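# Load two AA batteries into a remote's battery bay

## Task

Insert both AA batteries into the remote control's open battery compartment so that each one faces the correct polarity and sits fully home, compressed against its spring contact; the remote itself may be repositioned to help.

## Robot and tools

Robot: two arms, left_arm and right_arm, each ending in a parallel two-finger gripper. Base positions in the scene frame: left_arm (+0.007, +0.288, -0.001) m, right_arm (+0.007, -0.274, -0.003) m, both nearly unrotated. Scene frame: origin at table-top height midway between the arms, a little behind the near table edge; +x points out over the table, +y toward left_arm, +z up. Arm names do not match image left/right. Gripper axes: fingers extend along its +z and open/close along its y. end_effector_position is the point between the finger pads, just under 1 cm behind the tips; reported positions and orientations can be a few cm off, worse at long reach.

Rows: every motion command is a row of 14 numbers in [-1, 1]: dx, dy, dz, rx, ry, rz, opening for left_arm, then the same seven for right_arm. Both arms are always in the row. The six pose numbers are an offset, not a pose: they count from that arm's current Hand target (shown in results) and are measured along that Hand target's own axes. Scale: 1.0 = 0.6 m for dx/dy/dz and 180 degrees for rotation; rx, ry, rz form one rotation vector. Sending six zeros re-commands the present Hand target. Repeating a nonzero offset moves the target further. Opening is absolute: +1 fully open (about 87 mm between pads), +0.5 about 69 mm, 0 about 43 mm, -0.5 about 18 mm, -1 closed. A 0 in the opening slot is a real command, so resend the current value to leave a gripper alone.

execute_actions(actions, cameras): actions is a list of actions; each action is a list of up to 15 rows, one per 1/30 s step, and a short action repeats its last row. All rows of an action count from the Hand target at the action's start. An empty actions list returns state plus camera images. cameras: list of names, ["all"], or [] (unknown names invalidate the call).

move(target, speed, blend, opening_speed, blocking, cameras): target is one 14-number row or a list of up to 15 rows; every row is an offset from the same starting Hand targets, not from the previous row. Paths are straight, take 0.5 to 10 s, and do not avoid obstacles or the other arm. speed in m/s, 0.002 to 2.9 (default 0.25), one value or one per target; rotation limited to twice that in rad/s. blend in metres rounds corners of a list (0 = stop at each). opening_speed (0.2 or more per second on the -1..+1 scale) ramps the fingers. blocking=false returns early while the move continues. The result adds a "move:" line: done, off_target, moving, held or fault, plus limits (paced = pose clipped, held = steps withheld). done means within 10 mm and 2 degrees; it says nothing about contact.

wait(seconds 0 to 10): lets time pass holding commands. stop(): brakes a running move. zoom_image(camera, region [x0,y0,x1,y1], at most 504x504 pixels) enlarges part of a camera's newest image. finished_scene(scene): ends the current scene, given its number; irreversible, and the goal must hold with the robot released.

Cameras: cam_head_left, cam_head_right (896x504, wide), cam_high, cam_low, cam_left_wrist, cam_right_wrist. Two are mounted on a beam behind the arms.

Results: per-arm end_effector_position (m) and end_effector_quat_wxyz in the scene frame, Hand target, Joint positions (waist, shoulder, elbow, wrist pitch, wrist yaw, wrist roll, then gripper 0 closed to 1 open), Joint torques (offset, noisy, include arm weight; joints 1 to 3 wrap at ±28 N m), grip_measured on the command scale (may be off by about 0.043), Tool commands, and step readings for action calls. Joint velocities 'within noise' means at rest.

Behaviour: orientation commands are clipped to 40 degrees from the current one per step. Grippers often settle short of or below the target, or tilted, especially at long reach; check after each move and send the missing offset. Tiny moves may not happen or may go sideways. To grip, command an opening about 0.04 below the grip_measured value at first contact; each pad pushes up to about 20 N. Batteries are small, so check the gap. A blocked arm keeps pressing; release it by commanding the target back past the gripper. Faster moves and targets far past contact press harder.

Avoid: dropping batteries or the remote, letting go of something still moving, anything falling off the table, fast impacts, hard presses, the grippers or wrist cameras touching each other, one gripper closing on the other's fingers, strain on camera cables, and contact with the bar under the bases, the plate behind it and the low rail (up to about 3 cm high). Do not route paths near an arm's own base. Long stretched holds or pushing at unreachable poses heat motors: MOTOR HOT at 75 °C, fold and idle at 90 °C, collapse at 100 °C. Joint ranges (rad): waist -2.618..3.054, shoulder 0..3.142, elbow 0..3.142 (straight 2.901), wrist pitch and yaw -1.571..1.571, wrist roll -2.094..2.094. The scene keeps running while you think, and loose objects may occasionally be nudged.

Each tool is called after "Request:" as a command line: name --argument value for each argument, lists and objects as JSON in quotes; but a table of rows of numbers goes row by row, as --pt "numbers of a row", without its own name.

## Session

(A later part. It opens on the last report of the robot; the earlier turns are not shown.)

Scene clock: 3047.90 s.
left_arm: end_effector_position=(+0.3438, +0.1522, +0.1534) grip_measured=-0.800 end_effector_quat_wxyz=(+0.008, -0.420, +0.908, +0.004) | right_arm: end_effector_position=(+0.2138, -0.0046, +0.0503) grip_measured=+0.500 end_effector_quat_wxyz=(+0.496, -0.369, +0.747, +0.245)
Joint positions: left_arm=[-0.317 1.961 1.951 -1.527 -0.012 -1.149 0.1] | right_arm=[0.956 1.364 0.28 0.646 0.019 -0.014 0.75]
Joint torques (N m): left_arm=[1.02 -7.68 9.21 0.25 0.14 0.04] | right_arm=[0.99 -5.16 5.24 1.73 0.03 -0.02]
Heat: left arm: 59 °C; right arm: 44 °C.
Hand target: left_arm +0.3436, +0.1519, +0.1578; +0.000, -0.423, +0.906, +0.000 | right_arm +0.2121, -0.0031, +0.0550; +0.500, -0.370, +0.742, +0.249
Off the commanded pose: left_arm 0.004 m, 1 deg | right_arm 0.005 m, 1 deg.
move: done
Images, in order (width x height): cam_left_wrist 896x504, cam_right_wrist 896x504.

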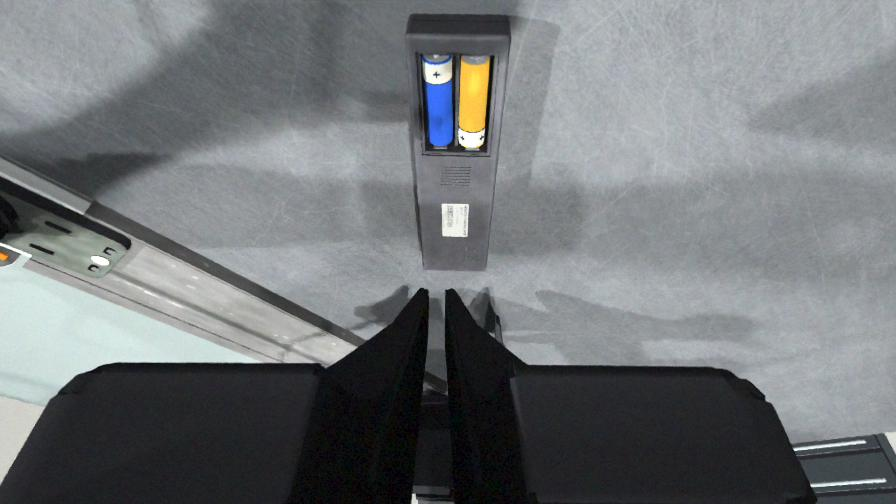

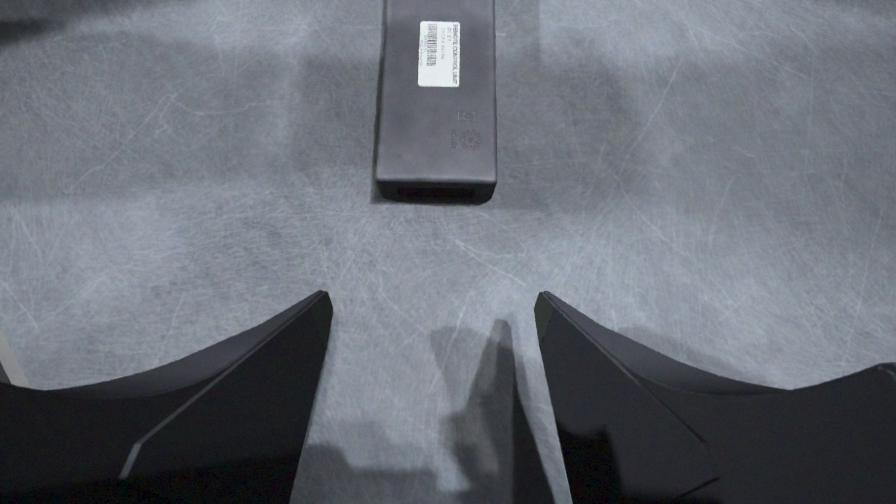

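Request:
move --pt "-0.1032 0.3497 -0.0703 0.0840 -0.2689 0.1801 -0.8 -0.0933 -0.2784 -0.4123 0.2532 0.0925 0.1525 0.0" --speed 0.2 --cameras '["cam_left_wrist", "cam_right_wrist"]'

Scene clock: 3100.30 s.
left_arm: end_effector_position=(+0.2207, +0.3345, +0.2022) grip_measured=-0.800 end_effector_quat_wxyz=(+0.416, -0.126, +0.899, +0.059) | right_arm: end_effector_position=(+0.2180, -0.2704, +0.1909) grip_measured=+0.000 end_effector_quat_wxyz=(+0.416, +0.005, +0.909, -0.003)
Joint positions: left_arm=[0.166 0.717 0.933 -0.899 -0.05 -0.062 0.1] | right_arm=[0.206 0.727 0.891 -0.895 0.172 0.094 0.5]
Joint torques (N m): left_arm=[0.84 0.03 6.06 2.11 0.14 0.15] | right_arm=[-0.17 0.64 8.85 1.51 -0.03 -0.14]
Heat: left arm: 58 °C; right arm: 45 °C.
Hand target: left_arm +0.2227, +0.3342, +0.2001; +0.419, -0.121, +0.898, +0.056 | right_arm +0.2202, -0.2699, +0.1997; +0.423, +0.000, +0.906, +0.000
Off the commanded pose: left_arm 0.003 m, 1 deg | right_arm 0.009 m, 1 deg.
move: done
Images, in order (width x height): cam_left_wrist 896x504, cam_right_wrist 896x504.

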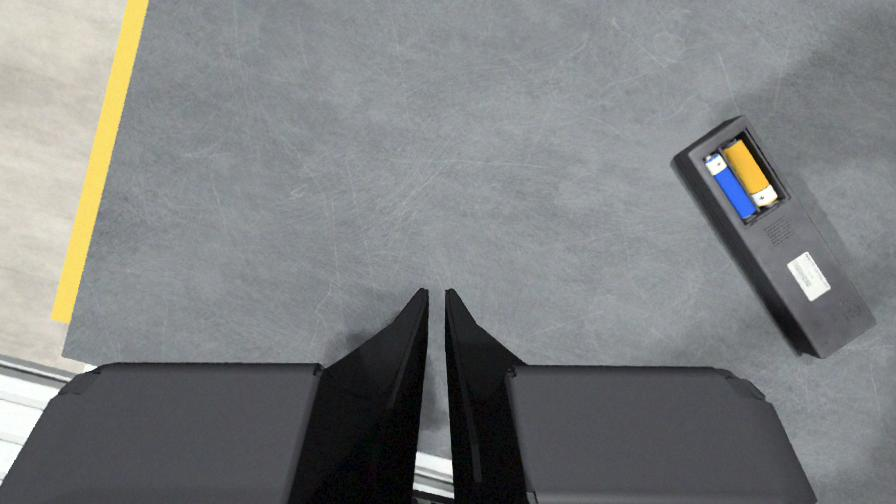

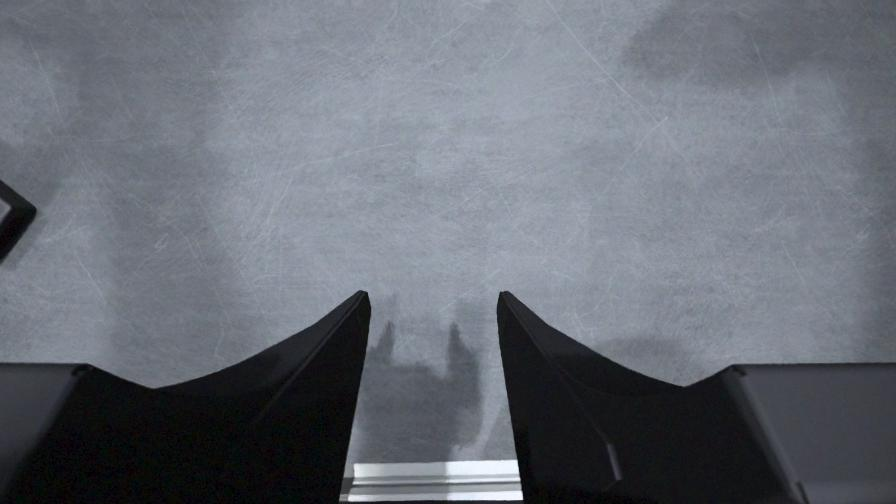

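Request:
wait --seconds 10 --cameras '[]'

Request:
wait --seconds 10 --cameras '[]'

Request:
wait --seconds 10 --cameras '[]'

Request:
wait --seconds 10 --cameras '[]'

Request:
wait --seconds 10 --cameras '[]'

Request:
wait --seconds 10 --cameras '[]'

Scene clock: 3115.30 s.
left_arm: end_effector_position=(+0.2207, +0.3344, +0.2022) grip_measured=-0.800 end_effector_quat_wxyz=(+0.416, -0.125, +0.899, +0.059) | right_arm: end_effector_position=(+0.2179, -0.2704, +0.1908) grip_measured=+0.000 end_effector_quat_wxyz=(+0.416, +0.005, +0.909, -0.003)
Joint positions: left_arm=[0.166 0.717 0.933 -0.899 -0.049 -0.062 0.1] | right_arm=[0.206 0.727 0.891 -0.895 0.172 0.094 0.5]
Joint torques (N m): left_arm=[0.85 0.1 6.06 2.11 0.15 0.12] | right_arm=[-0.16 0.62 8.81 1.5 -0.02 -0.14]
Heat: left arm: 55 °C; right arm: 43 °C.
Hand target: left_arm +0.2227, +0.3342, +0.2001; +0.418, -0.121, +0.898, +0.056 | right_arm +0.2201, -0.2699, +0.1997; +0.422, +0.000, +0.906, +0.000
Tool commands: left_gripper/opening=-0.8 right_gripper/opening=+0.0
Off the commanded pose: left_arm 0.003 m, 1 deg | right_arm 0.009 m, 1 deg.
wait: 10.00 s; at rest from the start
No camera images: "cameras" was empty.

Scene clock: 3125.30 s.
left_arm: end_effector_position=(+0.2207, +0.3344, +0.2022) grip_measured=-0.800 end_effector_quat_wxyz=(+0.416, -0.125, +0.899, +0.059) | right_arm: end_effector_position=(+0.2179, -0.2704, +0.1908) grip_measured=+0.000 end_effector_quat_wxyz=(+0.416, +0.005, +0.909, -0.003)
Joint positions: left_arm=[0.166 0.717 0.933 -0.899 -0.049 -0.062 0.1] | right_arm=[0.206 0.727 0.891 -0.895 0.172 0.094 0.5]
Joint torques (N m): left_arm=[0.83 0.06 6.08 2.11 0.15 0.14] | right_arm=[-0.16 0.61 8.85 1.52 -0.02 -0.14]
Heat: left arm: 54 °C; right arm: 44 °C.
Hand target: left_arm +0.2227, +0.3342, +0.2001; +0.418, -0.121, +0.898, +0.056 | right_arm +0.2201, -0.2699, +0.1997; +0.422, +0.000, +0.906, +0.000
Tool commands: left_gripper/opening=-0.8 right_gripper/opening=+0.0
Off the commanded pose: left_arm 0.003 m, 1 deg | right_arm 0.009 m, 1 deg.
wait: 10.00 s; at rest by 0.17 s
No camera images: "cameras" was empty.

Scene clock: 3135.30 s.
left_arm: end_effector_position=(+0.2207, +0.3344, +0.2022) grip_measured=-0.800 end_effector_quat_wxyz=(+0.416, -0.125, +0.899, +0.059) | right_arm: end_effector_position=(+0.2179, -0.2704, +0.1908) grip_measured=+0.000 end_effector_quat_wxyz=(+0.416, +0.005, +0.909, -0.003)
Joint positions: left_arm=[0.166 0.717 0.933 -0.899 -0.049 -0.062 0.1] | right_arm=[0.206 0.727 0.891 -0.895 0.172 0.094 0.5]
Joint torques (N m): left_arm=[0.85 0.08 6.06 2.12 0.14 0.13] | right_arm=[-0.16 0.64 8.85 1.51 -0.02 -0.14]
Heat: left arm: 53 °C; right arm: 45 °C.
Hand target: left_arm +0.2227, +0.3342, +0.2001; +0.418, -0.121, +0.898, +0.056 | right_arm +0.2201, -0.2699, +0.1997; +0.422, +0.000, +0.906, +0.000
Tool commands: left_gripper/opening=-0.8 right_gripper/opening=+0.0
Off the commanded pose: left_arm 0.003 m, 1 deg | right_arm 0.009 m, 1 deg.
wait: 10.00 s; at rest by 0.17 s
No camera images: "cameras" was empty.

Scene clock: 3145.30 s.
left_arm: end_effector_position=(+0.2207, +0.3344, +0.2022) grip_measured=-0.800 end_effector_quat_wxyz=(+0.416, -0.125, +0.899, +0.059) | right_arm: end_effector_position=(+0.2179, -0.2704, +0.1908) grip_measured=+0.000 end_effector_quat_wxyz=(+0.416, +0.005, +0.909, -0.003)
Joint positions: left_arm=[0.166 0.717 0.933 -0.899 -0.049 -0.062 0.1] | right_arm=[0.206 0.727 0.891 -0.895 0.172 0.094 0.5]
Joint torques (N m): left_arm=[0.87 -0.01 6.04 2.11 0.14 0.12] | right_arm=[-0.14 0.66 8.84 1.51 -0.02 -0.14]
Heat: left arm: 52 °C; right arm: 46 °C.
Hand target: left_arm +0.2227, +0.3342, +0.2001; +0.418, -0.121, +0.898, +0.056 | right_arm +0.2201, -0.2699, +0.1997; +0.422, +0.000, +0.906, +0.000
Tool commands: left_gripper/opening=-0.8 right_gripper/opening=+0.0
Off the commanded pose: left_arm 0.003 m, 1 deg | right_arm 0.009 m, 1 deg.
wait: 10.00 s; at rest by 0.17 s
No camera images: "cameras" was empty.

Scene clock: 3155.30 s.
left_arm: end_effector_position=(+0.2207, +0.3344, +0.2022) grip_measured=-0.800 end_effector_quat_wxyz=(+0.416, -0.125, +0.899, +0.059) | right_arm: end_effector_position=(+0.2179, -0.2704, +0.1908) grip_measured=+0.000 end_effector_quat_wxyz=(+0.416, +0.005, +0.909, -0.003)
Joint positions: left_arm=[0.166 0.717 0.933 -0.899 -0.049 -0.062 0.1] | right_arm=[0.206 0.727 0.891 -0.895 0.172 0.094 0.5]
Joint torques (N m): left_arm=[0.84 0.1 6.06 2.12 0.14 0.13] | right_arm=[-0.18 0.64 8.83 1.51 -0.02 -0.14]
Heat: left arm: 51 °C; right arm: 47 °C.
Hand target: left_arm +0.2227, +0.3342, +0.2001; +0.418, -0.121, +0.898, +0.056 | right_arm +0.2201, -0.2699, +0.1997; +0.422, +0.000, +0.906, +0.000
Tool commands: left_gripper/opening=-0.8 right_gripper/opening=+0.0
Off the commanded pose: left_arm 0.003 m, 1 deg | right_arm 0.009 m, 1 deg.
wait: 10.00 s; at rest by 0.17 s
No camera images: "cameras" was empty.

Scene clock: 3165.30 s.
left_arm: end_effector_position=(+0.2207, +0.3344, +0.2022) grip_measured=-0.800 end_effector_quat_wxyz=(+0.416, -0.125, +0.899, +0.059) | right_arm: end_effector_position=(+0.2179, -0.2704, +0.1908) grip_measured=+0.000 end_effector_quat_wxyz=(+0.416, +0.005, +0.909, -0.003)
Joint positions: left_arm=[0.166 0.717 0.933 -0.899 -0.049 -0.062 0.1] | right_arm=[0.206 0.727 0.891 -0.895 0.172 0.094 0.5]
Joint torques (N m): left_arm=[0.9 0.09 6.01 2.12 0.14 0.14] | right_arm=[-0.17 0.64 8.87 1.51 -0.02 -0.14]
Heat: left arm: 51 °C; right arm: 48 °C.
Hand target: left_arm +0.2227, +0.3342, +0.2001; +0.418, -0.121, +0.898, +0.056 | right_arm +0.2201, -0.2699, +0.1997; +0.422, +0.000, +0.906, +0.000
Tool commands: left_gripper/opening=-0.8 right_gripper/opening=+0.0
Off the commanded pose: left_arm 0.003 m, 1 deg | right_arm 0.009 m, 1 deg.
wait: 10.00 s; at rest by 0.17 s
No camera images: "cameras" was empty.

Request:
execute_actions --actions '[]' --cameras '["cam_left_wrist", "cam_head_left", "cam_head_right", "cam_high"]'

Request:
zoom_image --camera "cam_left_wrist" --region '[650, 90, 896, 370]'

Scene clock: 3173.00 s.
left_arm: end_effector_position=(+0.2207, +0.3344, +0.2022) grip_measured=-0.800 end_effector_quat_wxyz=(+0.416, -0.125, +0.899, +0.059) | right_arm: end_effector_position=(+0.2179, -0.2704, +0.1908) grip_measured=+0.000 end_effector_quat_wxyz=(+0.416, +0.005, +0.909, -0.003)
Joint positions: left_arm=[0.166 0.717 0.933 -0.899 -0.049 -0.062 0.1] | right_arm=[0.206 0.727 0.891 -0.895 0.172 0.094 0.5]
Joint velocities: within noise
Joint torques (N m): left_arm=[0.84 0.1 6.04 2.1 0.15 0.12] | right_arm=[-0.18 0.59 8.85 1.51 -0.02 -0.14]
Heat: left arm: 50 °C; right arm: 48 °C.
Hand target: left_arm +0.2227, +0.3342, +0.2001; +0.418, -0.121, +0.898, +0.056 | right_arm +0.2201, -0.2699, +0.1997; +0.422, +0.000, +0.906, +0.000
Tool commands: left_gripper/opening=-0.8 right_gripper/opening=+0.0
Off the commanded pose: left_arm 0.003 m, 1 deg | right_arm 0.009 m, 1 deg.
Images, in order (width x height): cam_head_left 896x504, cam_head_right 896x504, cam_high 896x504, cam_left_wrist 896x504.

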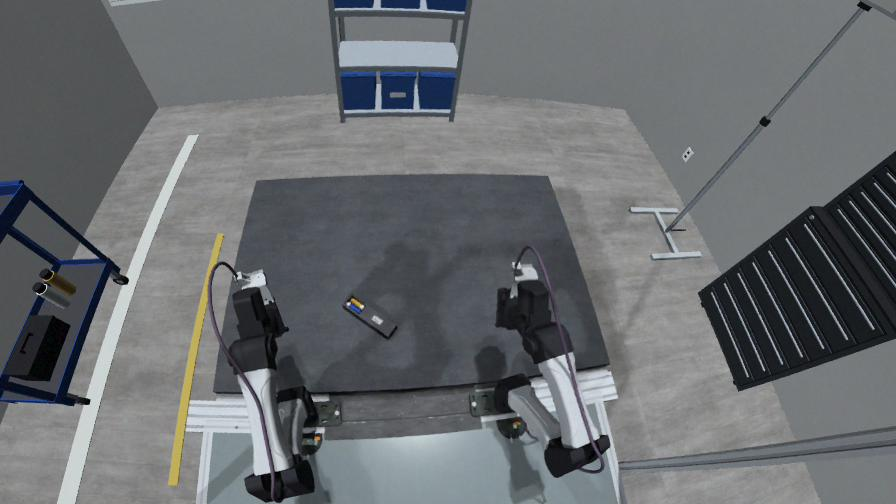

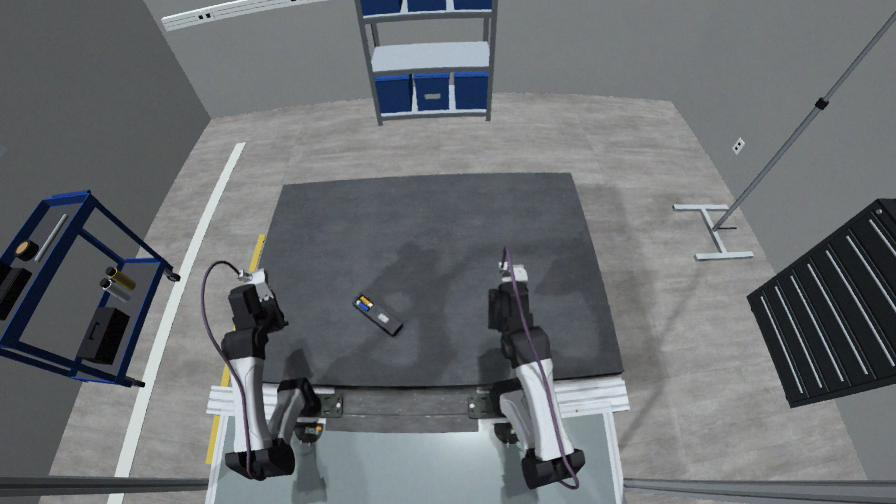

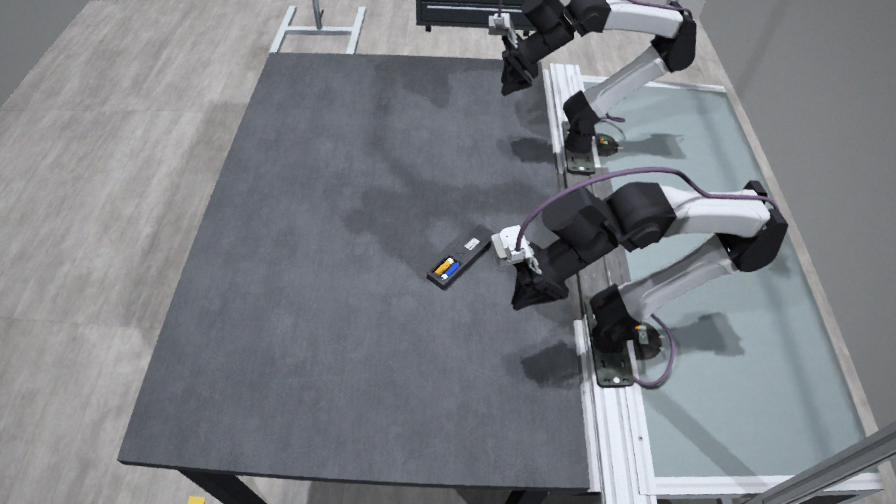

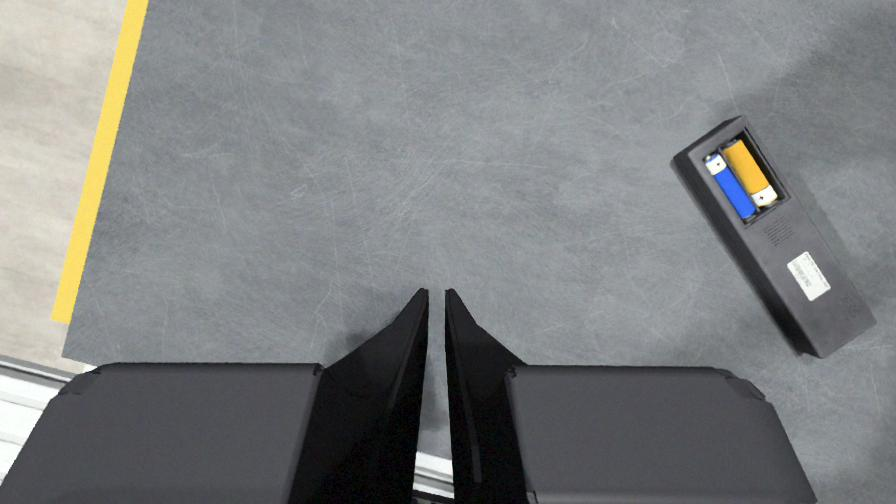

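Scaled by 1.800 from the camera's 896x504 image, which has a finer 1280x720 frame.

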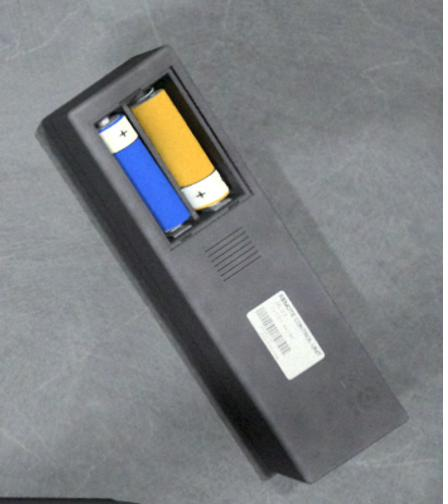

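Request:
finished_scene --scene 1

The scene is finished: the task was done.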